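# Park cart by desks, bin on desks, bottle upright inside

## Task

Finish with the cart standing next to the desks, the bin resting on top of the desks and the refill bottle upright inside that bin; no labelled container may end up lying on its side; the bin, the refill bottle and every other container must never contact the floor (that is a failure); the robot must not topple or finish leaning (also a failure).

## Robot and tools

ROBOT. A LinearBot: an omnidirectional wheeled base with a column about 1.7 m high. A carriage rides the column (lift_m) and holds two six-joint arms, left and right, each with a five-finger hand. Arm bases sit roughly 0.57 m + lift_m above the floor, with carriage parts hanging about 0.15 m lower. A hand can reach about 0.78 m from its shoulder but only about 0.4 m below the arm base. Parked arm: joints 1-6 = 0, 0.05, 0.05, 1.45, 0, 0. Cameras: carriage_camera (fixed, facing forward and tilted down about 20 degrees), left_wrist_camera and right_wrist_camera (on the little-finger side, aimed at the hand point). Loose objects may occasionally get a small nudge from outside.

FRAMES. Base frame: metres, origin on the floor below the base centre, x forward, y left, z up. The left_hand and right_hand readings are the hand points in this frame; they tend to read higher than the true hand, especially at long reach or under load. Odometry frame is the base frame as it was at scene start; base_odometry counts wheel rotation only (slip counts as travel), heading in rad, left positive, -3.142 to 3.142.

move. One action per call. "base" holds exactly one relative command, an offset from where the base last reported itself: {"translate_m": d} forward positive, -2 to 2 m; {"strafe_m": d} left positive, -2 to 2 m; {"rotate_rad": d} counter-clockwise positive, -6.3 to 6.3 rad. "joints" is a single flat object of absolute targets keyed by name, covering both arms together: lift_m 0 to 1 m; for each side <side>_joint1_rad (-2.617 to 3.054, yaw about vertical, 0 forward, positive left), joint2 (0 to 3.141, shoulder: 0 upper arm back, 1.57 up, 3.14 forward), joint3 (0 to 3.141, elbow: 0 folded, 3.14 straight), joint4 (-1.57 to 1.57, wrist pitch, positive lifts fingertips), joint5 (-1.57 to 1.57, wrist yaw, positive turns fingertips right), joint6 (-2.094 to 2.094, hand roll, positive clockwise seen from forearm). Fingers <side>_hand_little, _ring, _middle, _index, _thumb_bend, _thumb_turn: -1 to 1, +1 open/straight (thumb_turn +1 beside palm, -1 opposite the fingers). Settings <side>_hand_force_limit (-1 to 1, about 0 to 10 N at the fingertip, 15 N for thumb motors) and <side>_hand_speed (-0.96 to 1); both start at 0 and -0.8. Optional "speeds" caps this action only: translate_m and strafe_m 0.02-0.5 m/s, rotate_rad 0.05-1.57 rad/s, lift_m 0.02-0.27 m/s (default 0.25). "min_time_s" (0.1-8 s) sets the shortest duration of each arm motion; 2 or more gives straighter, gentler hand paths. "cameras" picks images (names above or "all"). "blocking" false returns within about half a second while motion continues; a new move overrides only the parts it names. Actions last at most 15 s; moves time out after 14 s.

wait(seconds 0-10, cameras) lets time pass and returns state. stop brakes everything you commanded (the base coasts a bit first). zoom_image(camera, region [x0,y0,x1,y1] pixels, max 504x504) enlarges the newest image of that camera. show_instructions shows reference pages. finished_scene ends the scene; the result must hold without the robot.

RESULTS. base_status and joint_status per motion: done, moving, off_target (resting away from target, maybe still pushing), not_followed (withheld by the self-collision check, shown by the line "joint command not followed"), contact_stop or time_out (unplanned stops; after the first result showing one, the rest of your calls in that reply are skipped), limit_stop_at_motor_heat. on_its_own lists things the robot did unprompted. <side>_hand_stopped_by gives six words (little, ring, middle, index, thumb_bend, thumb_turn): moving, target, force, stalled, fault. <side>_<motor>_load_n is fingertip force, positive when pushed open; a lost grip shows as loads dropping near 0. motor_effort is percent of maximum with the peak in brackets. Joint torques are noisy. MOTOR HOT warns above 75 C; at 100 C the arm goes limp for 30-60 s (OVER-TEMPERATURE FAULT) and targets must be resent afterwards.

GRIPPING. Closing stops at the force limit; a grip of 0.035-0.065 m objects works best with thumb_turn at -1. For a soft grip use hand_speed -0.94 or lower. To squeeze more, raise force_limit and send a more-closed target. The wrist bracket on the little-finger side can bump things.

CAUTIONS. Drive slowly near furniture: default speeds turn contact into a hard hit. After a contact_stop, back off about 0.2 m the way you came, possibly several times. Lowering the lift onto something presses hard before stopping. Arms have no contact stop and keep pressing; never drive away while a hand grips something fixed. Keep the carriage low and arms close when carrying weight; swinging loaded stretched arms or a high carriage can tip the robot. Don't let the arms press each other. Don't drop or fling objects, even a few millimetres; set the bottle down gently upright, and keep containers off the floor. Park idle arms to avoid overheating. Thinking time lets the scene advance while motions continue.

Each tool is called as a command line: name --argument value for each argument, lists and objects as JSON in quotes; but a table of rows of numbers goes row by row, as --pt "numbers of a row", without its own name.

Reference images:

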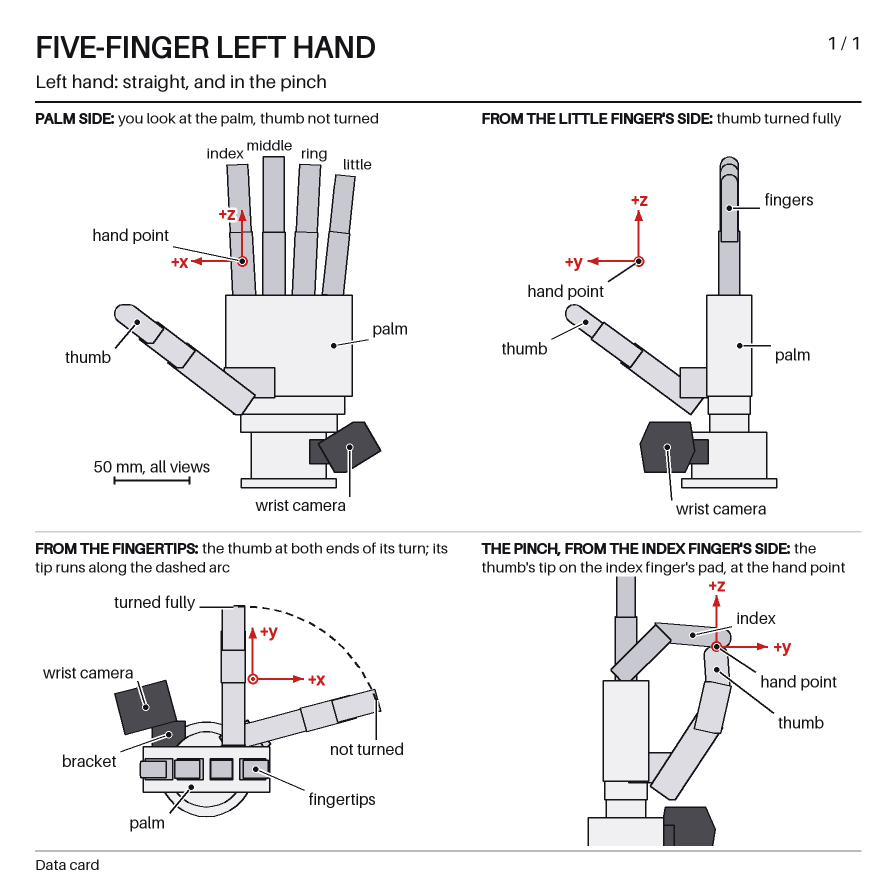

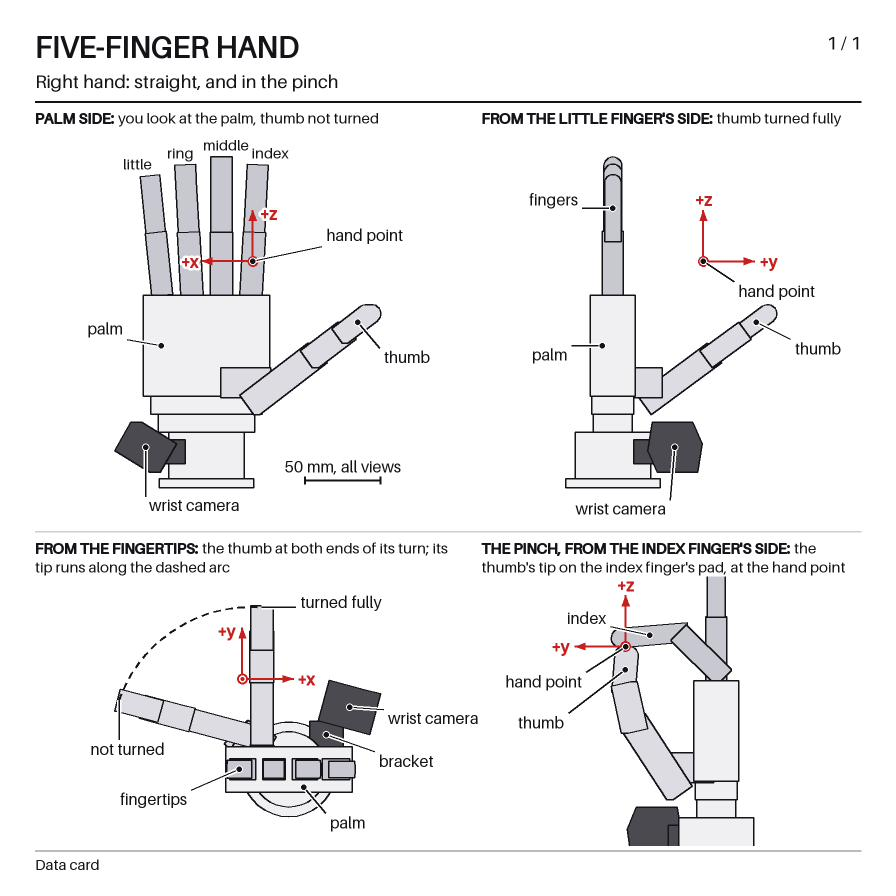

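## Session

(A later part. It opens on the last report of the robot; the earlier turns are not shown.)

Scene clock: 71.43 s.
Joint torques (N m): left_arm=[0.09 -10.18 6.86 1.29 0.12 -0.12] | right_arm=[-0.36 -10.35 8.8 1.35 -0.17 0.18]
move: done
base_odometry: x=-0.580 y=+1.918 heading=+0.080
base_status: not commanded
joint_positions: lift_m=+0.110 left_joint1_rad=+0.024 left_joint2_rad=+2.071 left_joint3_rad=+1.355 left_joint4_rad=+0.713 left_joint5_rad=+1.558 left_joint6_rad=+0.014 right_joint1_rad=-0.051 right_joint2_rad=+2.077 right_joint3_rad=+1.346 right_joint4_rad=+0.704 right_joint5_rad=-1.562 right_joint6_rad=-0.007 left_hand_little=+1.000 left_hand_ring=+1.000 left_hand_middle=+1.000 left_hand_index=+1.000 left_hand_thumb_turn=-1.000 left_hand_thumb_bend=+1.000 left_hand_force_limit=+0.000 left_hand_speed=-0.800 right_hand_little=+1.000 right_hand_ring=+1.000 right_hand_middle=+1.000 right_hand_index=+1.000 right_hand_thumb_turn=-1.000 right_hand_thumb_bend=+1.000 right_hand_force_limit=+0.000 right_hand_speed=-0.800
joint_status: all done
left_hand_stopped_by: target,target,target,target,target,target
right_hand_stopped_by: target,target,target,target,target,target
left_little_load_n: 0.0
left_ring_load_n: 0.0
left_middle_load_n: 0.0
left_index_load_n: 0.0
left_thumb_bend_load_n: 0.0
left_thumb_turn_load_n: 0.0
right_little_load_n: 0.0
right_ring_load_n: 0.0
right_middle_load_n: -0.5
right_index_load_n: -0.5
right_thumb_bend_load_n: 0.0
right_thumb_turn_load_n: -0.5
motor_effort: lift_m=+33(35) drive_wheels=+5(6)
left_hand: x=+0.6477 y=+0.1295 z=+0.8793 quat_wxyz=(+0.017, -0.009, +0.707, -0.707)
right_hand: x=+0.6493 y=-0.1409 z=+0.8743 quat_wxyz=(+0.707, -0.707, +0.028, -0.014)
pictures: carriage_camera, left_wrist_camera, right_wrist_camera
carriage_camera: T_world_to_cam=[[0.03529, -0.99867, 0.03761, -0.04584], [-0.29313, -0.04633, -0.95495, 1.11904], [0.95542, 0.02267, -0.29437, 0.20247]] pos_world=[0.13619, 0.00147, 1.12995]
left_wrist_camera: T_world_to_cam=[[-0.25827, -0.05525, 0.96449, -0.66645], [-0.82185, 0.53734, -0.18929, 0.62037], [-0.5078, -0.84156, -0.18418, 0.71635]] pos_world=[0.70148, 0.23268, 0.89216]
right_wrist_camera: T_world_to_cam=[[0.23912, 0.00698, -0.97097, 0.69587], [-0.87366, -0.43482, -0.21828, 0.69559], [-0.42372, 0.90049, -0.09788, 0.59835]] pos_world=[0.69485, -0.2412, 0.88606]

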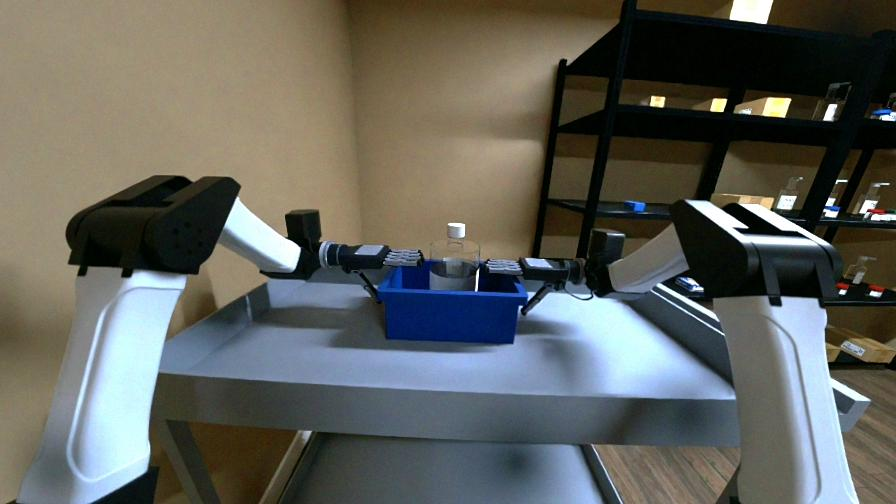

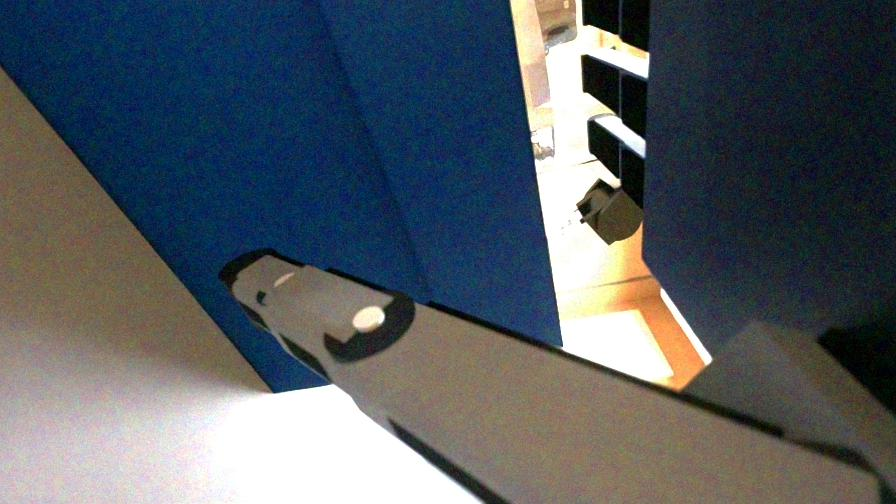

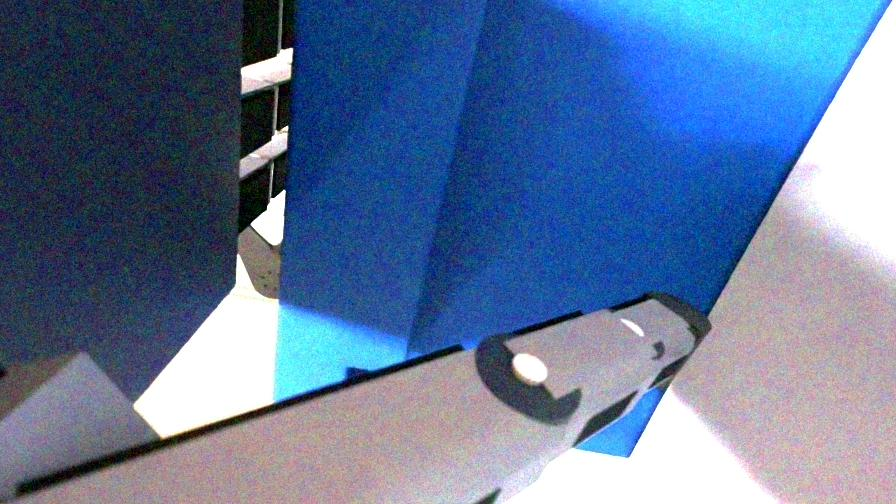

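move --joints '{"left_hand_speed": -0.6, "right_hand_speed": -0.6, "left_hand_little": 0.3, "left_hand_ring": 0.3, "left_hand_middle": 0.3, "left_hand_index": 0.3, "left_hand_thumb_bend": 0.6, "right_hand_little": 0.3, "right_hand_ring": 0.3, "right_hand_middle": 0.3, "right_hand_index": 0.3, "right_hand_thumb_bend": 0.6}'

move --joints '{"left_hand_speed": -0.93, "right_hand_speed": -0.93, "left_hand_little": -0.7, "left_hand_ring": -0.7, "left_hand_middle": -0.7, "left_hand_index": -0.7, "left_hand_thumb_bend": -0.5, "right_hand_little": -0.7, "right_hand_ring": -0.7, "right_hand_middle": -0.7, "right_hand_index": -0.7, "right_hand_thumb_bend": -0.5}' --cameras '["all"]'

zoom_image --camera "carriage_camera" --region '[300, 220, 600, 400]'

Scene clock: 74.97 s.
Joint torques (N m): left_arm=[0.03 -10.13 6.87 1.29 0.13 -0.13] | right_arm=[-0.43 -10.17 8.91 1.27 -0.12 0.14]
move: done
base_odometry: x=-0.580 y=+1.918 heading=+0.080
base_status: not commanded
joint_positions: lift_m=+0.110 left_joint1_rad=+0.024 left_joint2_rad=+2.071 left_joint3_rad=+1.355 left_joint4_rad=+0.713 left_joint5_rad=+1.558 left_joint6_rad=+0.014 right_joint1_rad=-0.050 right_joint2_rad=+2.077 right_joint3_rad=+1.346 right_joint4_rad=+0.711 right_joint5_rad=-1.562 right_joint6_rad=-0.007 left_hand_little=+0.300 left_hand_ring=+0.300 left_hand_middle=+0.300 left_hand_index=+0.300 left_hand_thumb_turn=-1.000 left_hand_thumb_bend=+0.600 left_hand_force_limit=+0.000 left_hand_speed=-0.600 right_hand_little=+0.300 right_hand_ring=+0.300 right_hand_middle=+0.300 right_hand_index=+0.300 right_hand_thumb_turn=-1.000 right_hand_thumb_bend=+0.600 right_hand_force_limit=+0.000 right_hand_speed=-0.600
joint_status: all done
left_hand_stopped_by: target,target,target,target,target,target
right_hand_stopped_by: target,target,target,target,target,target
left_little_load_n: 0.0
left_ring_load_n: 0.0
left_middle_load_n: 0.0
left_index_load_n: 0.0
left_thumb_bend_load_n: 0.0
left_thumb_turn_load_n: 0.0
right_little_load_n: 0.5
right_ring_load_n: 0.0
right_middle_load_n: 0.0
right_index_load_n: 0.0
right_thumb_bend_load_n: 0.0
right_thumb_turn_load_n: 0.0
motor_effort: lift_m=+33(34) drive_wheels=+4(6)
left_hand: x=+0.6477 y=+0.1295 z=+0.8793 quat_wxyz=(+0.017, -0.009, +0.707, -0.707)
right_hand: x=+0.6497 y=-0.1407 z=+0.8746 quat_wxyz=(+0.707, -0.707, +0.025, -0.016)
pictures: none

Scene clock: 79.60 s.
Joint torques (N m): left_arm=[0.46 -10.48 6.87 1.36 0.18 -0.13] | right_arm=[-1.5 -10.36 8.29 0.96 -0.11 0.26]
move: off_target
base_odometry: x=-0.580 y=+1.918 heading=+0.080
base_status: not commanded
joint_positions: lift_m=+0.110 left_joint1_rad=+0.018 left_joint2_rad=+2.075 left_joint3_rad=+1.355 left_joint4_rad=+0.705 left_joint5_rad=+1.554 left_joint6_rad=+0.014 right_joint1_rad=-0.038 right_joint2_rad=+2.077 right_joint3_rad=+1.352 right_joint4_rad=+0.743 right_joint5_rad=-1.563 right_joint6_rad=-0.015 left_hand_little=-0.315 left_hand_ring=-0.295 left_hand_middle=-0.263 left_hand_index=-0.295 left_hand_thumb_turn=-1.000 left_hand_thumb_bend=+0.326 left_hand_force_limit=+0.000 left_hand_speed=-0.930 right_hand_little=-0.229 right_hand_ring=-0.243 right_hand_middle=-0.255 right_hand_index=-0.295 right_hand_thumb_turn=-1.000 right_hand_thumb_bend=+0.315 right_hand_force_limit=+0.000 right_hand_speed=-0.930
joint_status: left_hand_little off_target (ended at -0.315, target -0.700); left_hand_ring off_target (ended at -0.295, target -0.700); left_hand_middle off_target (ended at -0.263, target -0.700); left_hand_index off_target (ended at -0.295, target -0.700); left_hand_thumb_bend off_target (ended at +0.326, target -0.500); right_hand_little off_target (ended at -0.229, target -0.700); right_hand_ring off_target (ended at -0.243, target -0.700); right_hand_middle off_target (ended at -0.255, target -0.700); right_hand_index off_target (ended at -0.295, target -0.700); right_hand_thumb_bend off_target (ended at +0.315, target -0.500); the others done
left_hand_stopped_by: force,force,force,force,force,target
right_hand_stopped_by: force,force,force,force,force,target
left_little_load_n: 5.5
left_ring_load_n: 5.5
left_middle_load_n: 0.0
left_index_load_n: 4.5
left_thumb_bend_load_n: 9.5
left_thumb_turn_load_n: 0.5
right_little_load_n: 3.5
right_ring_load_n: 4.5
right_middle_load_n: 4.5
right_index_load_n: 5.5
right_thumb_bend_load_n: 7.5
right_thumb_turn_load_n: 1.0
motor_effort: lift_m=+33(34) drive_wheels=+2(6)
left_hand: x=+0.6470 y=+0.1270 z=+0.8774 quat_wxyz=(+0.012, -0.012, +0.707, -0.707)
right_hand: x=+0.6509 y=-0.1357 z=+0.8775 quat_wxyz=(+0.707, -0.707, +0.004, -0.028)
pictures: carriage_camera, left_wrist_camera, right_wrist_camera
carriage_camera: T_world_to_cam=[[0.03529, -0.99867, 0.03761, -0.04584], [-0.29313, -0.04633, -0.95495, 1.11904], [0.95542, 0.02267, -0.29437, 0.20247]] pos_world=[0.13619, 0.00147, 1.12995]
left_wrist_camera: T_world_to_cam=[[-0.24741, -0.05443, 0.96738, -0.67461], [-0.82253, 0.53949, -0.18001, 0.61274], [-0.51209, -0.84023, -0.17825, 0.71094]] pos_world=[0.70116, 0.23007, 0.88962]
right_wrist_camera: T_world_to_cam=[[0.2901, 0.00818, -0.95696, 0.65318], [-0.85499, -0.447, -0.26301, 0.72539], [-0.42991, 0.8945, -0.12268, 0.61962]] pos_world=[0.6971, -0.23535, 0.89187]

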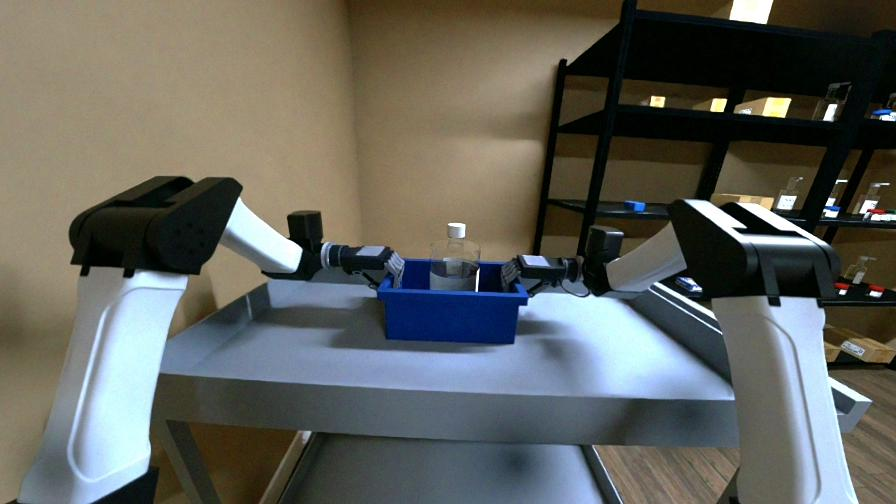

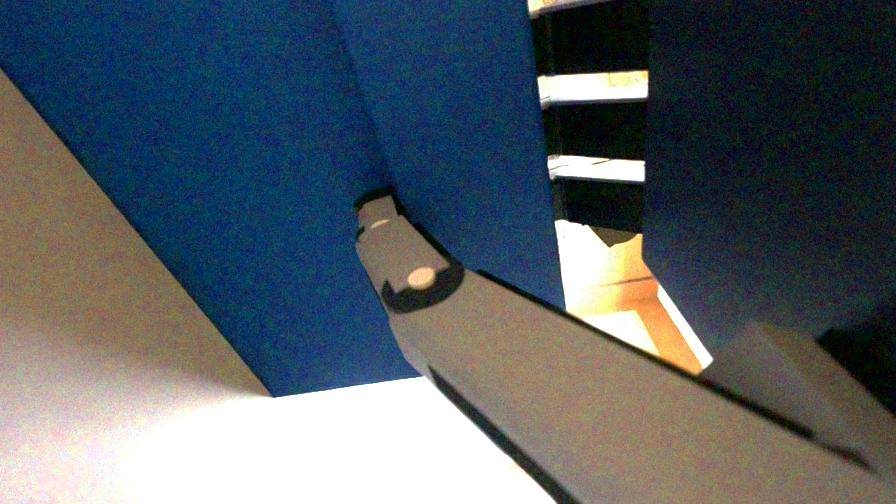

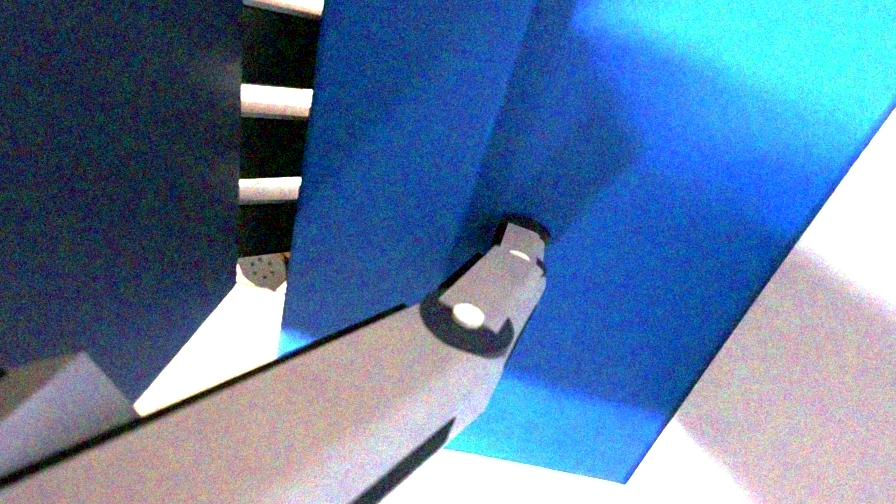

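Scaled by 1.680.

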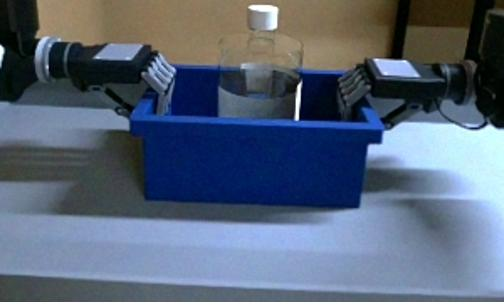

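move --joints '{"left_hand_force_limit": 0.5, "right_hand_force_limit": 0.5, "left_hand_little": -0.75, "left_hand_ring": -0.75, "left_hand_middle": -0.75, "left_hand_index": -0.75, "left_hand_thumb_bend": -0.55, "right_hand_little": -0.75, "right_hand_ring": -0.75, "right_hand_middle": -0.75, "right_hand_index": -0.75, "right_hand_thumb_bend": -0.55}'

move --joints '{"lift_m": 0.15}' --speeds '{"lift_m": 0.03}' --cameras '["all"]'

zoom_image --camera "carriage_camera" --region '[300, 220, 600, 400]'

Scene clock: 80.50 s.
Joint torques (N m): left_arm=[0.55 -10.48 6.86 1.35 0.18 -0.13] | right_arm=[-1.55 -10.28 8.14 0.95 -0.11 0.31]
move: off_target
base_odometry: x=-0.580 y=+1.918 heading=+0.080
base_status: not commanded
joint_positions: lift_m=+0.110 left_joint1_rad=+0.017 left_joint2_rad=+2.075 left_joint3_rad=+1.355 left_joint4_rad=+0.705 left_joint5_rad=+1.554 left_joint6_rad=+0.014 right_joint1_rad=-0.037 right_joint2_rad=+2.077 right_joint3_rad=+1.353 right_joint4_rad=+0.744 right_joint5_rad=-1.565 right_joint6_rad=-0.016 left_hand_little=-0.332 left_hand_ring=-0.312 left_hand_middle=-0.299 left_hand_index=-0.312 left_hand_thumb_turn=-1.000 left_hand_thumb_bend=+0.322 left_hand_force_limit=+0.500 left_hand_speed=-0.930 right_hand_little=-0.260 right_hand_ring=-0.260 right_hand_middle=-0.272 right_hand_index=-0.306 right_hand_thumb_turn=-1.000 right_hand_thumb_bend=+0.305 right_hand_force_limit=+0.500 right_hand_speed=-0.930
joint_status: left_hand_little off_target (ended at -0.332, target -0.750); left_hand_ring off_target (ended at -0.312, target -0.750); left_hand_middle off_target (ended at -0.299, target -0.750); left_hand_index off_target (ended at -0.312, target -0.750); left_hand_thumb_bend off_target (ended at +0.322, target -0.550); right_hand_little off_target (ended at -0.260, target -0.750); right_hand_ring off_target (ended at -0.260, target -0.750); right_hand_middle off_target (ended at -0.272, target -0.750); right_hand_index off_target (ended at -0.306, target -0.750); right_hand_thumb_bend off_target (ended at +0.305, target -0.550); the others done
left_hand_stopped_by: force,force,force,force,force,target
right_hand_stopped_by: force,force,force,force,force,target
left_little_load_n: 7.5
left_ring_load_n: 7.5
left_middle_load_n: 8.5
left_index_load_n: 7.0
left_thumb_bend_load_n: 11.0
left_thumb_turn_load_n: 1.0
right_little_load_n: 8.0
right_ring_load_n: 7.5
right_middle_load_n: 8.5
right_index_load_n: 7.0
right_thumb_bend_load_n: 11.0
right_thumb_turn_load_n: 1.0
motor_effort: lift_m=+34(34) drive_wheels=+1(5)
left_hand: x=+0.6468 y=+0.1265 z=+0.8774 quat_wxyz=(+0.012, -0.012, +0.707, -0.707)
right_hand: x=+0.6505 y=-0.1353 z=+0.8778 quat_wxyz=(+0.707, -0.707, +0.002, -0.028)
pictures: none

Scene clock: 82.13 s.
Joint torques (N m): left_arm=[0.7 -12.7 6.9 1.72 0.16 -0.22] | right_arm=[-1.58 -12.72 7.98 1.61 -0.05 0.49]
move: done
base_odometry: x=-0.580 y=+1.918 heading=+0.080
base_status: not commanded
joint_positions: lift_m=+0.150 left_joint1_rad=+0.015 left_joint2_rad=+2.101 left_joint3_rad=+1.354 left_joint4_rad=+0.665 left_joint5_rad=+1.562 left_joint6_rad=+0.021 right_joint1_rad=-0.037 right_joint2_rad=+2.102 right_joint3_rad=+1.352 right_joint4_rad=+0.675 right_joint5_rad=-1.577 right_joint6_rad=-0.033 left_hand_little=-0.332 left_hand_ring=-0.312 left_hand_middle=-0.299 left_hand_index=-0.312 left_hand_thumb_turn=-1.000 left_hand_thumb_bend=+0.322 left_hand_force_limit=+0.500 left_hand_speed=-0.930 right_hand_little=-0.260 right_hand_ring=-0.260 right_hand_middle=-0.272 right_hand_index=-0.306 right_hand_thumb_turn=-1.000 right_hand_thumb_bend=+0.306 right_hand_force_limit=+0.500 right_hand_speed=-0.930
joint_status: all done
left_hand_stopped_by: force,force,force,force,force,target
right_hand_stopped_by: force,force,force,force,force,target
left_little_load_n: 6.0
left_ring_load_n: 6.0
left_middle_load_n: 8.0
left_index_load_n: 7.5
left_thumb_bend_load_n: 12.5
left_thumb_turn_load_n: 1.0
right_little_load_n: 3.0
right_ring_load_n: 4.0
right_middle_load_n: 6.0
right_index_load_n: 6.5
right_thumb_bend_load_n: 15.0
right_thumb_turn_load_n: -0.5
motor_effort: lift_m=+36(39) drive_wheels=+3(7)
left_hand: x=+0.6438 y=+0.1259 z=+0.9047 quat_wxyz=(-0.013, -0.030, +0.707, -0.707)
right_hand: x=+0.6461 y=-0.1355 z=+0.9037 quat_wxyz=(+0.707, -0.706, +0.026, +0.004)
pictures: carriage_camera, left_wrist_camera, right_wrist_camera
carriage_camera: T_world_to_cam=[[0.03529, -0.99867, 0.03761, -0.04734], [-0.29313, -0.04633, -0.95495, 1.15704], [0.95542, 0.02267, -0.29437, 0.21419]] pos_world=[0.13619, 0.00147, 1.16975]
left_wrist_camera: T_world_to_cam=[[-0.18888, -0.05081, 0.98068, -0.75202], [-0.82615, 0.54809, -0.13072, 0.57227], [-0.53086, -0.83488, -0.1455, 0.69507]] pos_world=[0.69971, 0.22843, 0.91344]
right_wrist_camera: T_world_to_cam=[[0.21693, 0.01498, -0.97607, 0.7452], [-0.86574, -0.45903, -0.19945, 0.67607], [-0.45104, 0.88829, -0.0866, 0.60078]] pos_world=[0.69462, -0.2345, 0.91424]

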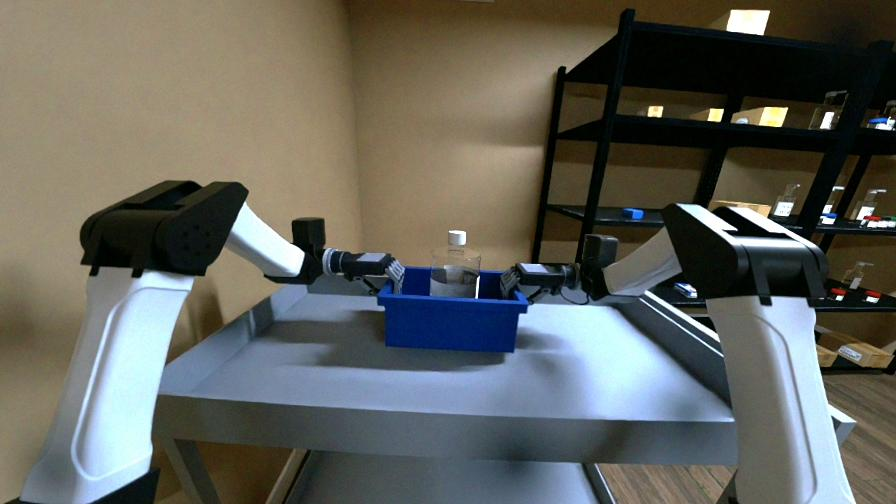

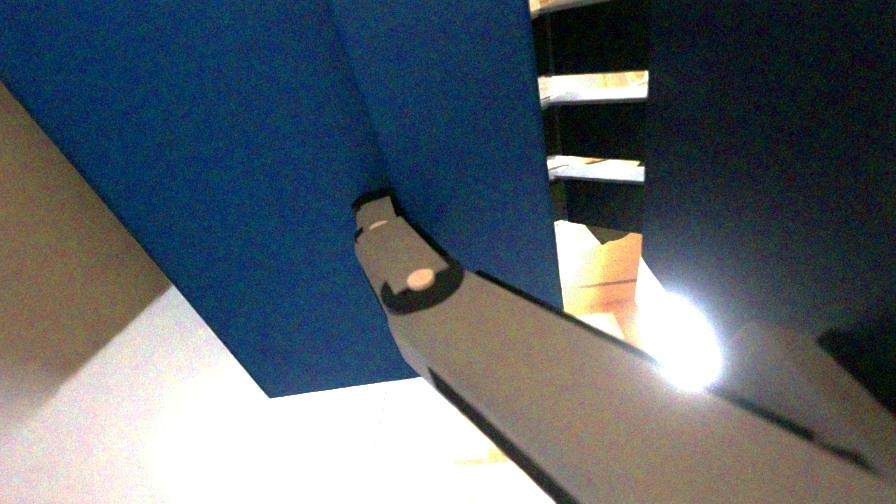

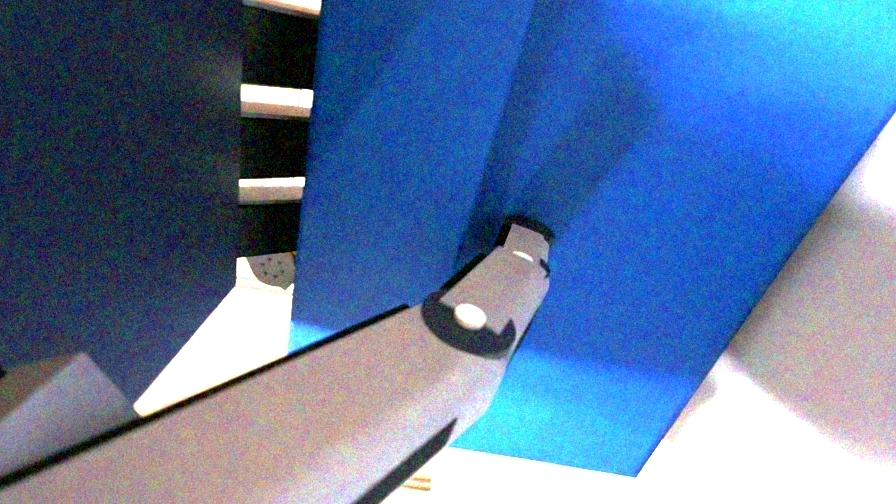

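Scaled by 1.680.

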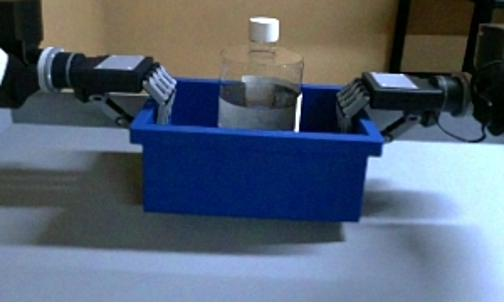

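move --joints '{"lift_m": 0.32}' --speeds '{"lift_m": 0.06}' --cameras '["carriage_camera"]'

Scene clock: 85.53 s.
Joint torques (N m): left_arm=[0.72 -13.15 6.99 1.75 0.16 -0.21] | right_arm=[-1.66 -13.19 8.35 1.65 -0.03 0.45]
move: done
base_odometry: x=-0.580 y=+1.918 heading=+0.080
base_status: not commanded
joint_positions: lift_m=+0.320 left_joint1_rad=+0.015 left_joint2_rad=+2.106 left_joint3_rad=+1.353 left_joint4_rad=+0.662 left_joint5_rad=+1.562 left_joint6_rad=+0.020 right_joint1_rad=-0.037 right_joint2_rad=+2.107 right_joint3_rad=+1.350 right_joint4_rad=+0.671 right_joint5_rad=-1.577 right_joint6_rad=-0.033 left_hand_little=-0.332 left_hand_ring=-0.312 left_hand_middle=-0.299 left_hand_index=-0.312 left_hand_thumb_turn=-1.000 left_hand_thumb_bend=+0.322 left_hand_force_limit=+0.500 left_hand_speed=-0.930 right_hand_little=-0.260 right_hand_ring=-0.260 right_hand_middle=-0.272 right_hand_index=-0.306 right_hand_thumb_turn=-1.000 right_hand_thumb_bend=+0.306 right_hand_force_limit=+0.500 right_hand_speed=-0.930
joint_status: all done
left_hand_stopped_by: force,force,force,force,force,target
right_hand_stopped_by: force,force,force,force,force,target
left_little_load_n: 6.0
left_ring_load_n: 6.0
left_middle_load_n: 8.0
left_index_load_n: 7.5
left_thumb_bend_load_n: 12.5
left_thumb_turn_load_n: 1.0
right_little_load_n: 3.0
right_ring_load_n: 4.0
right_middle_load_n: 6.0
right_index_load_n: 6.5
right_thumb_bend_load_n: 15.0
right_thumb_turn_load_n: 0.0
motor_effort: lift_m=+35(41) drive_wheels=+2(7)
left_hand: x=+0.6435 y=+0.1259 z=+1.0723 quat_wxyz=(-0.017, -0.033, +0.707, -0.707)
right_hand: x=+0.6455 y=-0.1354 z=+1.0712 quat_wxyz=(+0.707, -0.706, +0.030, +0.008)
carriage_camera: T_world_to_cam=[[0.03529, -0.99867, 0.03761, -0.05373], [-0.29313, -0.04633, -0.95495, 1.31948], [0.95542, 0.02267, -0.29437, 0.26426]] pos_world=[0.13619, 0.00147, 1.33985]

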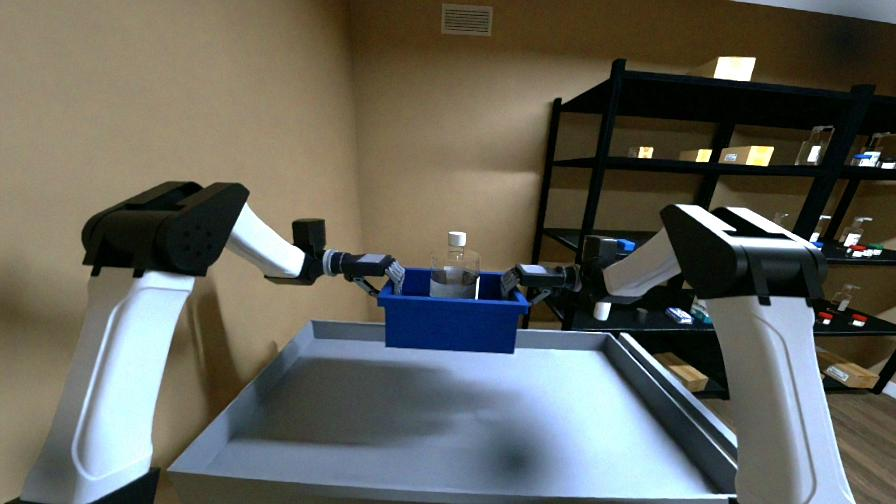

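move --base '{"translate_m": -0.27}' --speeds '{"translate_m": 0.15}'

move --base '{"strafe_m": -1.0}' --speeds '{"strafe_m": 0.15}' --cameras '["carriage_camera"]'

move --base '{"rotate_rad": -1.7}' --speeds '{"rotate_rad": 0.3}' --cameras '["carriage_camera"]'

Scene clock: 88.93 s.
Joint torques (N m): left_arm=[0.69 -13.11 6.94 1.75 0.16 -0.19] | right_arm=[-1.58 -13.34 8.42 1.68 -0.04 0.46]
move: done
base_odometry: x=-0.850 y=+1.896 heading=+0.080
base_status: done
joint_positions: lift_m=+0.320 left_joint1_rad=+0.015 left_joint2_rad=+2.107 left_joint3_rad=+1.353 left_joint4_rad=+0.662 left_joint5_rad=+1.562 left_joint6_rad=+0.020 right_joint1_rad=-0.037 right_joint2_rad=+2.107 right_joint3_rad=+1.350 right_joint4_rad=+0.671 right_joint5_rad=-1.577 right_joint6_rad=-0.033 left_hand_little=-0.332 left_hand_ring=-0.312 left_hand_middle=-0.299 left_hand_index=-0.312 left_hand_thumb_turn=-1.000 left_hand_thumb_bend=+0.322 left_hand_force_limit=+0.500 left_hand_speed=-0.930 right_hand_little=-0.260 right_hand_ring=-0.260 right_hand_middle=-0.272 right_hand_index=-0.306 right_hand_thumb_turn=-1.000 right_hand_thumb_bend=+0.306 right_hand_force_limit=+0.500 right_hand_speed=-0.930
joint_status: not commanded
left_hand_stopped_by: force,force,force,force,force,target
right_hand_stopped_by: force,force,force,force,force,target
left_little_load_n: 6.0
left_ring_load_n: 6.5
left_middle_load_n: 8.0
left_index_load_n: 7.5
left_thumb_bend_load_n: 12.5
left_thumb_turn_load_n: 1.0
right_little_load_n: 3.0
right_ring_load_n: 3.5
right_middle_load_n: 6.5
right_index_load_n: 6.5
right_thumb_bend_load_n: 15.0
right_thumb_turn_load_n: 0.0
motor_effort: lift_m=+35(36) drive_wheels=-2(12)
left_hand: x=+0.6435 y=+0.1259 z=+1.0720 quat_wxyz=(-0.017, -0.034, +0.707, -0.707)
right_hand: x=+0.6455 y=-0.1355 z=+1.0713 quat_wxyz=(+0.707, -0.706, +0.030, +0.008)
pictures: none

Scene clock: 96.60 s.
Joint torques (N m): left_arm=[0.87 -13.16 7.01 1.75 0.16 -0.2] | right_arm=[-1.42 -13.24 8.38 1.62 -0.04 0.52]
move: done
base_odometry: x=-0.770 y=+0.899 heading=+0.079
base_status: done
joint_positions: lift_m=+0.320 left_joint1_rad=+0.013 left_joint2_rad=+2.107 left_joint3_rad=+1.353 left_joint4_rad=+0.662 left_joint5_rad=+1.562 left_joint6_rad=+0.020 right_joint1_rad=-0.038 right_joint2_rad=+2.107 right_joint3_rad=+1.350 right_joint4_rad=+0.671 right_joint5_rad=-1.577 right_joint6_rad=-0.033 left_hand_little=-0.332 left_hand_ring=-0.312 left_hand_middle=-0.299 left_hand_index=-0.312 left_hand_thumb_turn=-1.000 left_hand_thumb_bend=+0.322 left_hand_force_limit=+0.500 left_hand_speed=-0.930 right_hand_little=-0.260 right_hand_ring=-0.260 right_hand_middle=-0.272 right_hand_index=-0.306 right_hand_thumb_turn=-1.000 right_hand_thumb_bend=+0.306 right_hand_force_limit=+0.500 right_hand_speed=-0.930
joint_status: not commanded
left_hand_stopped_by: force,force,force,force,force,target
right_hand_stopped_by: force,force,force,force,force,target
left_little_load_n: 5.5
left_ring_load_n: 6.0
left_middle_load_n: 8.0
left_index_load_n: 7.5
left_thumb_bend_load_n: 12.0
left_thumb_turn_load_n: 1.0
right_little_load_n: 3.5
right_ring_load_n: 4.0
right_middle_load_n: 6.0
right_index_load_n: 6.0
right_thumb_bend_load_n: 15.5
right_thumb_turn_load_n: -0.5
motor_effort: lift_m=+35(36) drive_wheels=-3(9)
left_hand: x=+0.6432 y=+0.1251 z=+1.0720 quat_wxyz=(-0.018, -0.033, +0.707, -0.707)
right_hand: x=+0.6457 y=-0.1359 z=+1.0713 quat_wxyz=(+0.707, -0.706, +0.030, +0.008)
carriage_camera: T_world_to_cam=[[0.03529, -0.99867, 0.03761, -0.05373], [-0.29313, -0.04633, -0.95495, 1.31948], [0.95542, 0.02267, -0.29437, 0.26426]] pos_world=[0.13619, 0.00147, 1.33985]

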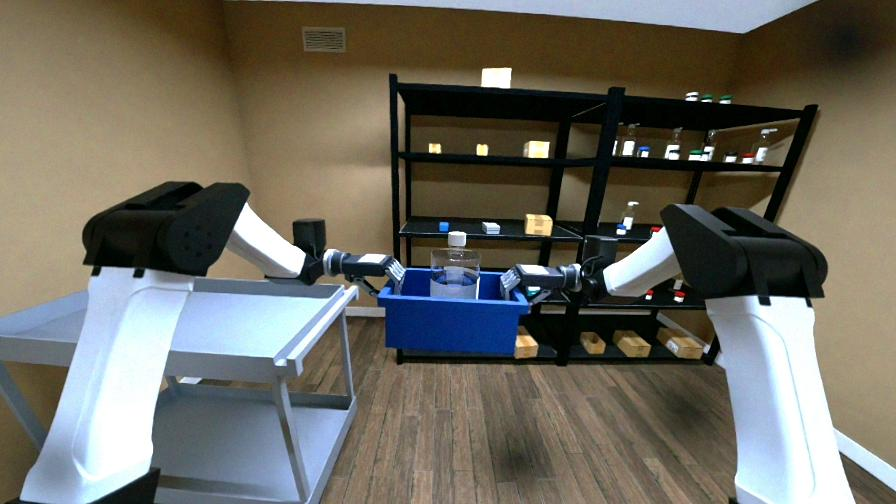

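Scene clock: 102.93 s.
Joint torques (N m): left_arm=[1.03 -13.19 7.04 1.76 0.16 -0.19] | right_arm=[-1.29 -13.39 8.32 1.68 0 0.47]
move: done
base_odometry: x=-0.770 y=+0.899 heading=-1.620
base_status: done
joint_positions: lift_m=+0.320 left_joint1_rad=+0.011 left_joint2_rad=+2.107 left_joint3_rad=+1.353 left_joint4_rad=+0.661 left_joint5_rad=+1.562 left_joint6_rad=+0.019 right_joint1_rad=-0.040 right_joint2_rad=+2.107 right_joint3_rad=+1.350 right_joint4_rad=+0.670 right_joint5_rad=-1.579 right_joint6_rad=-0.033 left_hand_little=-0.332 left_hand_ring=-0.312 left_hand_middle=-0.299 left_hand_index=-0.312 left_hand_thumb_turn=-1.000 left_hand_thumb_bend=+0.322 left_hand_force_limit=+0.500 left_hand_speed=-0.930 right_hand_little=-0.260 right_hand_ring=-0.260 right_hand_middle=-0.272 right_hand_index=-0.306 right_hand_thumb_turn=-1.000 right_hand_thumb_bend=+0.306 right_hand_force_limit=+0.500 right_hand_speed=-0.930
joint_status: not commanded
left_hand_stopped_by: force,force,force,force,force,target
right_hand_stopped_by: force,force,force,force,force,target
left_little_load_n: 5.5
left_ring_load_n: 6.0
left_middle_load_n: 8.0
left_index_load_n: 7.5
left_thumb_bend_load_n: 12.5
left_thumb_turn_load_n: 1.0
right_little_load_n: 3.0
right_ring_load_n: 4.0
right_middle_load_n: 6.0
right_index_load_n: 6.5
right_thumb_bend_load_n: 15.0
right_thumb_turn_load_n: -0.5
motor_effort: lift_m=+35(36) drive_wheels=+7(17)
left_hand: x=+0.6426 y=+0.1242 z=+1.0720 quat_wxyz=(-0.019, -0.033, +0.707, -0.707)
right_hand: x=+0.6456 y=-0.1369 z=+1.0713 quat_wxyz=(+0.707, -0.706, +0.030, +0.008)
carriage_camera: T_world_to_cam=[[0.03529, -0.99867, 0.03761, -0.05373], [-0.29313, -0.04633, -0.95495, 1.31948], [0.95542, 0.02267, -0.29437, 0.26426]] pos_world=[0.13619, 0.00147, 1.33985]

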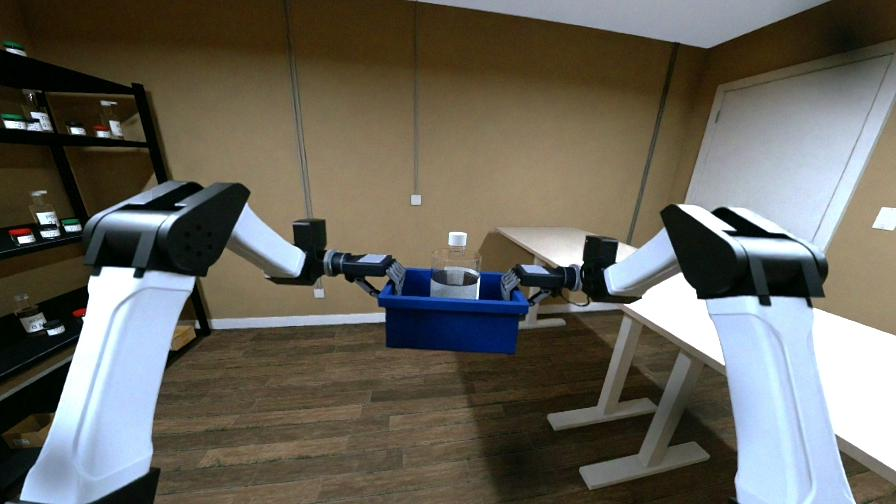

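move --base '{"rotate_rad": -0.8}' --speeds '{"rotate_rad": 0.3}' --cameras '["carriage_camera"]'

Scene clock: 107.53 s.
Joint torques (N m): left_arm=[1.06 -13.16 6.93 1.77 0.16 -0.19] | right_arm=[-1.21 -13.2 8.2 1.64 0 0.5]
move: done
base_odometry: x=-0.770 y=+0.899 heading=-2.420
base_status: done
joint_positions: lift_m=+0.320 left_joint1_rad=+0.010 left_joint2_rad=+2.107 left_joint3_rad=+1.353 left_joint4_rad=+0.661 left_joint5_rad=+1.562 left_joint6_rad=+0.019 right_joint1_rad=-0.041 right_joint2_rad=+2.107 right_joint3_rad=+1.350 right_joint4_rad=+0.670 right_joint5_rad=-1.580 right_joint6_rad=-0.033 left_hand_little=-0.332 left_hand_ring=-0.312 left_hand_middle=-0.299 left_hand_index=-0.312 left_hand_thumb_turn=-1.000 left_hand_thumb_bend=+0.322 left_hand_force_limit=+0.500 left_hand_speed=-0.930 right_hand_little=-0.260 right_hand_ring=-0.260 right_hand_middle=-0.272 right_hand_index=-0.306 right_hand_thumb_turn=-1.000 right_hand_thumb_bend=+0.306 right_hand_force_limit=+0.500 right_hand_speed=-0.930
joint_status: not commanded
left_hand_stopped_by: force,force,force,force,force,target
right_hand_stopped_by: force,force,force,force,force,target
left_little_load_n: 5.0
left_ring_load_n: 6.0
left_middle_load_n: 8.0
left_index_load_n: 7.5
left_thumb_bend_load_n: 12.0
left_thumb_turn_load_n: 1.0
right_little_load_n: 3.5
right_ring_load_n: 4.0
right_middle_load_n: 6.0
right_index_load_n: 6.5
right_thumb_bend_load_n: 15.0
right_thumb_turn_load_n: -0.5
motor_effort: lift_m=+35(36) drive_wheels=+8(17)
left_hand: x=+0.6426 y=+0.1240 z=+1.0720 quat_wxyz=(-0.019, -0.033, +0.707, -0.707)
right_hand: x=+0.6455 y=-0.1371 z=+1.0713 quat_wxyz=(+0.707, -0.706, +0.030, +0.008)
carriage_camera: T_world_to_cam=[[0.03529, -0.99867, 0.03761, -0.05373], [-0.29313, -0.04633, -0.95495, 1.31948], [0.95542, 0.02267, -0.29437, 0.26426]] pos_world=[0.13619, 0.00147, 1.33985]

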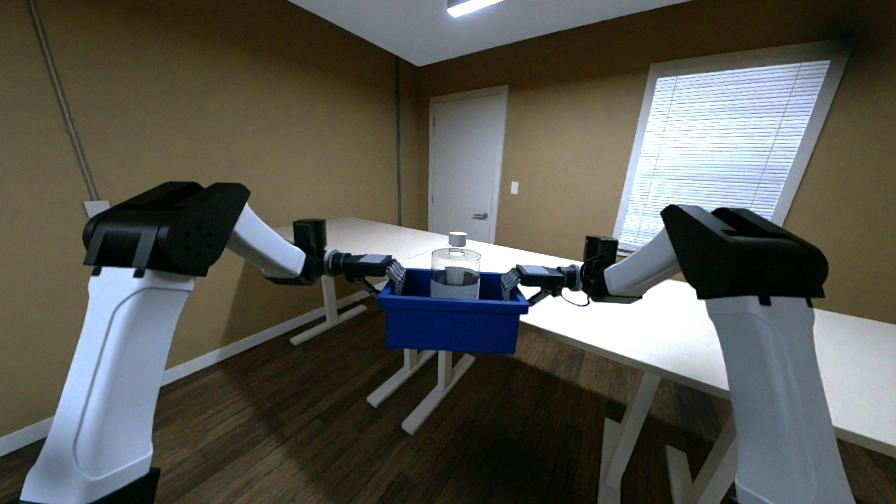

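move --base '{"rotate_rad": -0.54}' --speeds '{"rotate_rad": 0.3}' --cameras '["carriage_camera"]'

move --joints '{"lift_m": 0.42}' --speeds '{"lift_m": 0.08}' --cameras '["carriage_camera"]'

Scene clock: 110.63 s.
Joint torques (N m): left_arm=[1.05 -13.15 7.05 1.76 0.17 -0.19] | right_arm=[-1.17 -13.31 8.44 1.65 -0.03 0.47]
move: done
base_odometry: x=-0.770 y=+0.899 heading=-2.959
base_status: done
joint_positions: lift_m=+0.320 left_joint1_rad=+0.010 left_joint2_rad=+2.107 left_joint3_rad=+1.353 left_joint4_rad=+0.661 left_joint5_rad=+1.562 left_joint6_rad=+0.019 right_joint1_rad=-0.041 right_joint2_rad=+2.107 right_joint3_rad=+1.350 right_joint4_rad=+0.670 right_joint5_rad=-1.580 right_joint6_rad=-0.033 left_hand_little=-0.332 left_hand_ring=-0.312 left_hand_middle=-0.299 left_hand_index=-0.312 left_hand_thumb_turn=-1.000 left_hand_thumb_bend=+0.322 left_hand_force_limit=+0.500 left_hand_speed=-0.930 right_hand_little=-0.260 right_hand_ring=-0.260 right_hand_middle=-0.272 right_hand_index=-0.306 right_hand_thumb_turn=-1.000 right_hand_thumb_bend=+0.306 right_hand_force_limit=+0.500 right_hand_speed=-0.930
joint_status: not commanded
left_hand_stopped_by: force,force,force,force,force,target
right_hand_stopped_by: force,force,force,force,force,target
left_little_load_n: 5.0
left_ring_load_n: 6.0
left_middle_load_n: 7.5
left_index_load_n: 7.5
left_thumb_bend_load_n: 12.0
left_thumb_turn_load_n: 1.0
right_little_load_n: 3.5
right_ring_load_n: 4.0
right_middle_load_n: 6.0
right_index_load_n: 6.5
right_thumb_bend_load_n: 15.0
right_thumb_turn_load_n: -0.5
motor_effort: lift_m=+35(36) drive_wheels=+9(18)
left_hand: x=+0.6426 y=+0.1240 z=+1.0720 quat_wxyz=(-0.019, -0.033, +0.707, -0.707)
right_hand: x=+0.6455 y=-0.1371 z=+1.0713 quat_wxyz=(+0.707, -0.706, +0.030, +0.008)
carriage_camera: T_world_to_cam=[[0.03529, -0.99867, 0.03761, -0.05373], [-0.29313, -0.04633, -0.95495, 1.31948], [0.95542, 0.02267, -0.29437, 0.26426]] pos_world=[0.13619, 0.00147, 1.33985]

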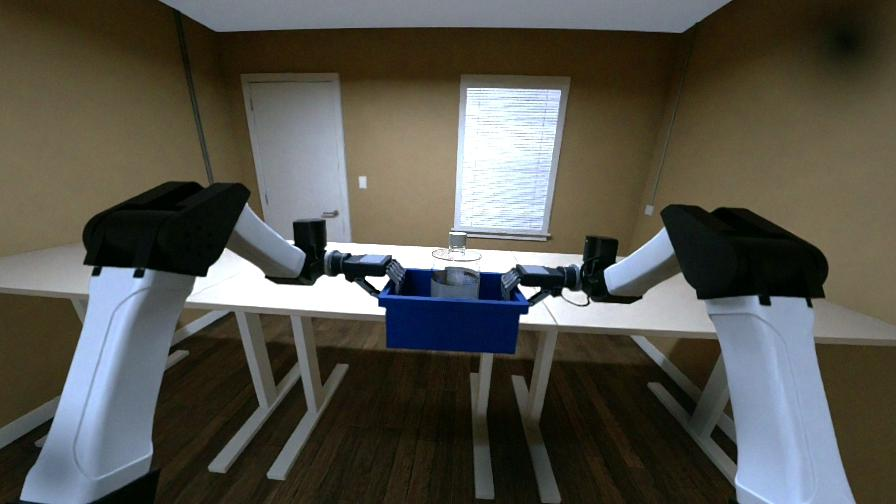

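Scene clock: 112.37 s.
Joint torques (N m): left_arm=[1.03 -13.53 7.17 1.78 0.17 -0.17] | right_arm=[-1.17 -13.45 8.44 1.7 0.02 0.52]
move: done
base_odometry: x=-0.770 y=+0.899 heading=-2.959
base_status: not commanded
joint_positions: lift_m=+0.420 left_joint1_rad=+0.010 left_joint2_rad=+2.110 left_joint3_rad=+1.350 left_joint4_rad=+0.661 left_joint5_rad=+1.562 left_joint6_rad=+0.019 right_joint1_rad=-0.041 right_joint2_rad=+2.110 right_joint3_rad=+1.347 right_joint4_rad=+0.668 right_joint5_rad=-1.582 right_joint6_rad=-0.033 left_hand_little=-0.332 left_hand_ring=-0.312 left_hand_middle=-0.299 left_hand_index=-0.312 left_hand_thumb_turn=-1.000 left_hand_thumb_bend=+0.322 left_hand_force_limit=+0.500 left_hand_speed=-0.930 right_hand_little=-0.260 right_hand_ring=-0.260 right_hand_middle=-0.272 right_hand_index=-0.306 right_hand_thumb_turn=-1.000 right_hand_thumb_bend=+0.306 right_hand_force_limit=+0.500 right_hand_speed=-0.930
joint_status: all done
left_hand_stopped_by: force,force,force,force,force,target
right_hand_stopped_by: force,force,force,force,force,target
left_little_load_n: 5.5
left_ring_load_n: 6.0
left_middle_load_n: 7.5
left_index_load_n: 7.5
left_thumb_bend_load_n: 12.0
left_thumb_turn_load_n: 1.0
right_little_load_n: 3.5
right_ring_load_n: 4.0
right_middle_load_n: 6.0
right_index_load_n: 6.5
right_thumb_bend_load_n: 15.5
right_thumb_turn_load_n: -0.5
motor_effort: lift_m=+35(42) drive_wheels=+5(10)
left_hand: x=+0.6421 y=+0.1240 z=+1.1701 quat_wxyz=(-0.022, -0.035, +0.707, -0.706)
right_hand: x=+0.6447 y=-0.1371 z=+1.1692 quat_wxyz=(+0.707, -0.706, +0.033, +0.012)
carriage_camera: T_world_to_cam=[[0.03529, -0.99867, 0.03761, -0.0575], [-0.29313, -0.04633, -0.95495, 1.41498], [0.95542, 0.02267, -0.29437, 0.2937]] pos_world=[0.13619, 0.00147, 1.43985]

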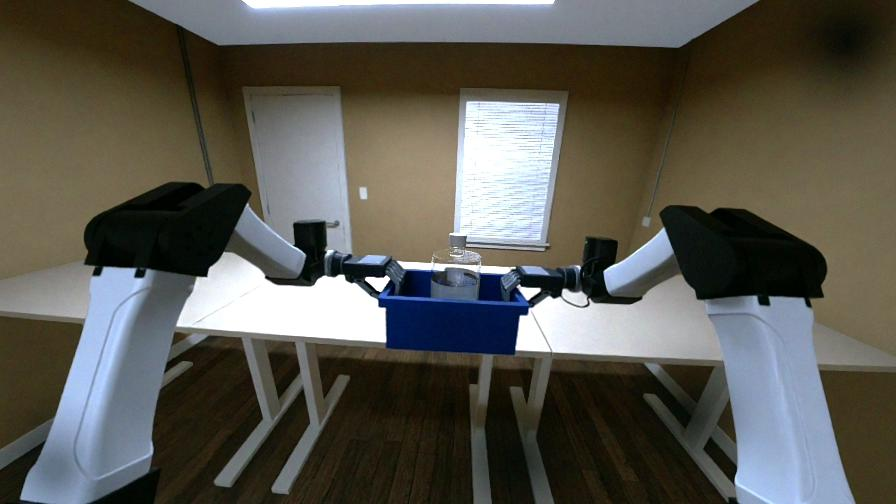

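zoom_image --camera "carriage_camera" --region '[500, 250, 740, 400]'

move --joints '{"lift_m": 0.32}' --speeds '{"lift_m": 0.08}' --cameras '["carriage_camera"]'

zoom_image --camera "carriage_camera" --region '[500, 220, 740, 370]'

Scaled by 2.100.

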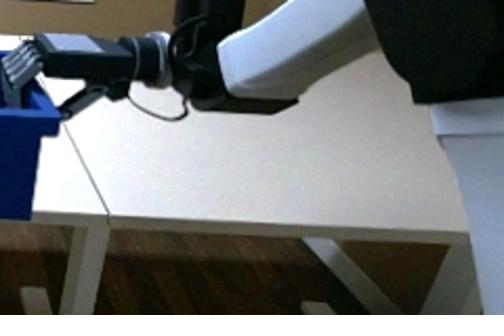

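Scene clock: 114.30 s.
Joint torques (N m): left_arm=[1.07 -13.65 7.19 1.78 0.19 -0.17] | right_arm=[-1.11 -13.81 8.55 1.69 -0.02 0.51]
move: done
base_odometry: x=-0.770 y=+0.899 heading=-2.959
base_status: not commanded
joint_positions: lift_m=+0.320 left_joint1_rad=+0.010 left_joint2_rad=+2.112 left_joint3_rad=+1.350 left_joint4_rad=+0.659 left_joint5_rad=+1.562 left_joint6_rad=+0.019 right_joint1_rad=-0.041 right_joint2_rad=+2.113 right_joint3_rad=+1.347 right_joint4_rad=+0.666 right_joint5_rad=-1.583 right_joint6_rad=-0.033 left_hand_little=-0.332 left_hand_ring=-0.312 left_hand_middle=-0.299 left_hand_index=-0.312 left_hand_thumb_turn=-1.000 left_hand_thumb_bend=+0.322 left_hand_force_limit=+0.500 left_hand_speed=-0.930 right_hand_little=-0.260 right_hand_ring=-0.260 right_hand_middle=-0.272 right_hand_index=-0.306 right_hand_thumb_turn=-1.000 right_hand_thumb_bend=+0.306 right_hand_force_limit=+0.500 right_hand_speed=-0.930
joint_status: all done
left_hand_stopped_by: force,force,force,force,force,target
right_hand_stopped_by: force,force,force,force,force,target
left_little_load_n: 5.5
left_ring_load_n: 6.0
left_middle_load_n: 8.0
left_index_load_n: 7.5
left_thumb_bend_load_n: 12.5
left_thumb_turn_load_n: 0.5
right_little_load_n: 3.0
right_ring_load_n: 4.0
right_middle_load_n: 6.0
right_index_load_n: 6.0
right_thumb_bend_load_n: 15.5
right_thumb_turn_load_n: -0.5
motor_effort: lift_m=+37(39) drive_wheels=+9(10)
left_hand: x=+0.6421 y=+0.1240 z=+1.0689 quat_wxyz=(-0.023, -0.036, +0.706, -0.706)
right_hand: x=+0.6444 y=-0.1372 z=+1.0681 quat_wxyz=(+0.707, -0.706, +0.034, +0.013)
carriage_camera: T_world_to_cam=[[0.03529, -0.99867, 0.03761, -0.05373], [-0.29313, -0.04633, -0.95495, 1.31929], [0.95542, 0.02267, -0.29437, 0.2642]] pos_world=[0.13619, 0.00147, 1.33965]

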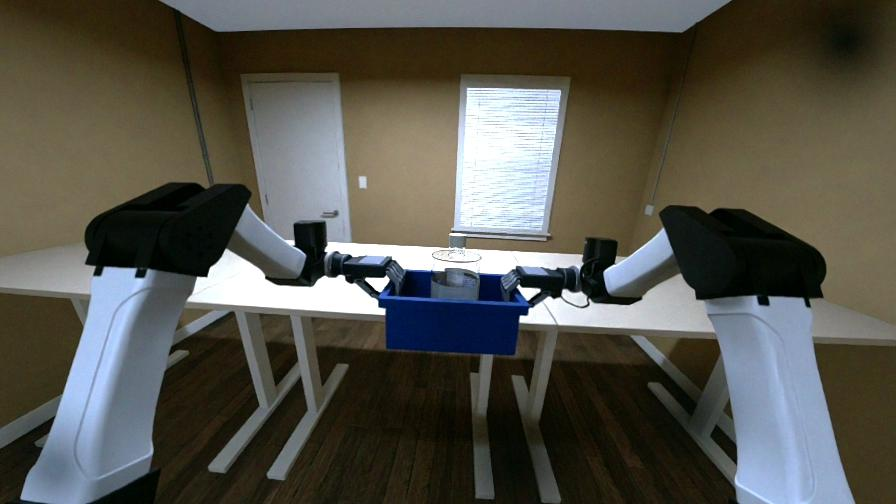

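Scaled by 2.100.

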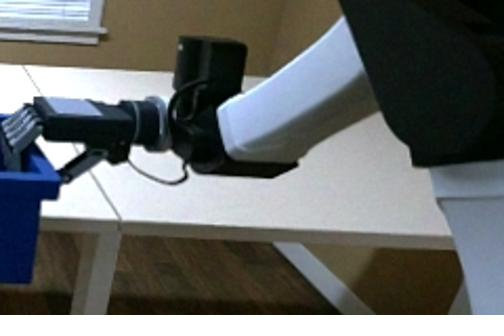

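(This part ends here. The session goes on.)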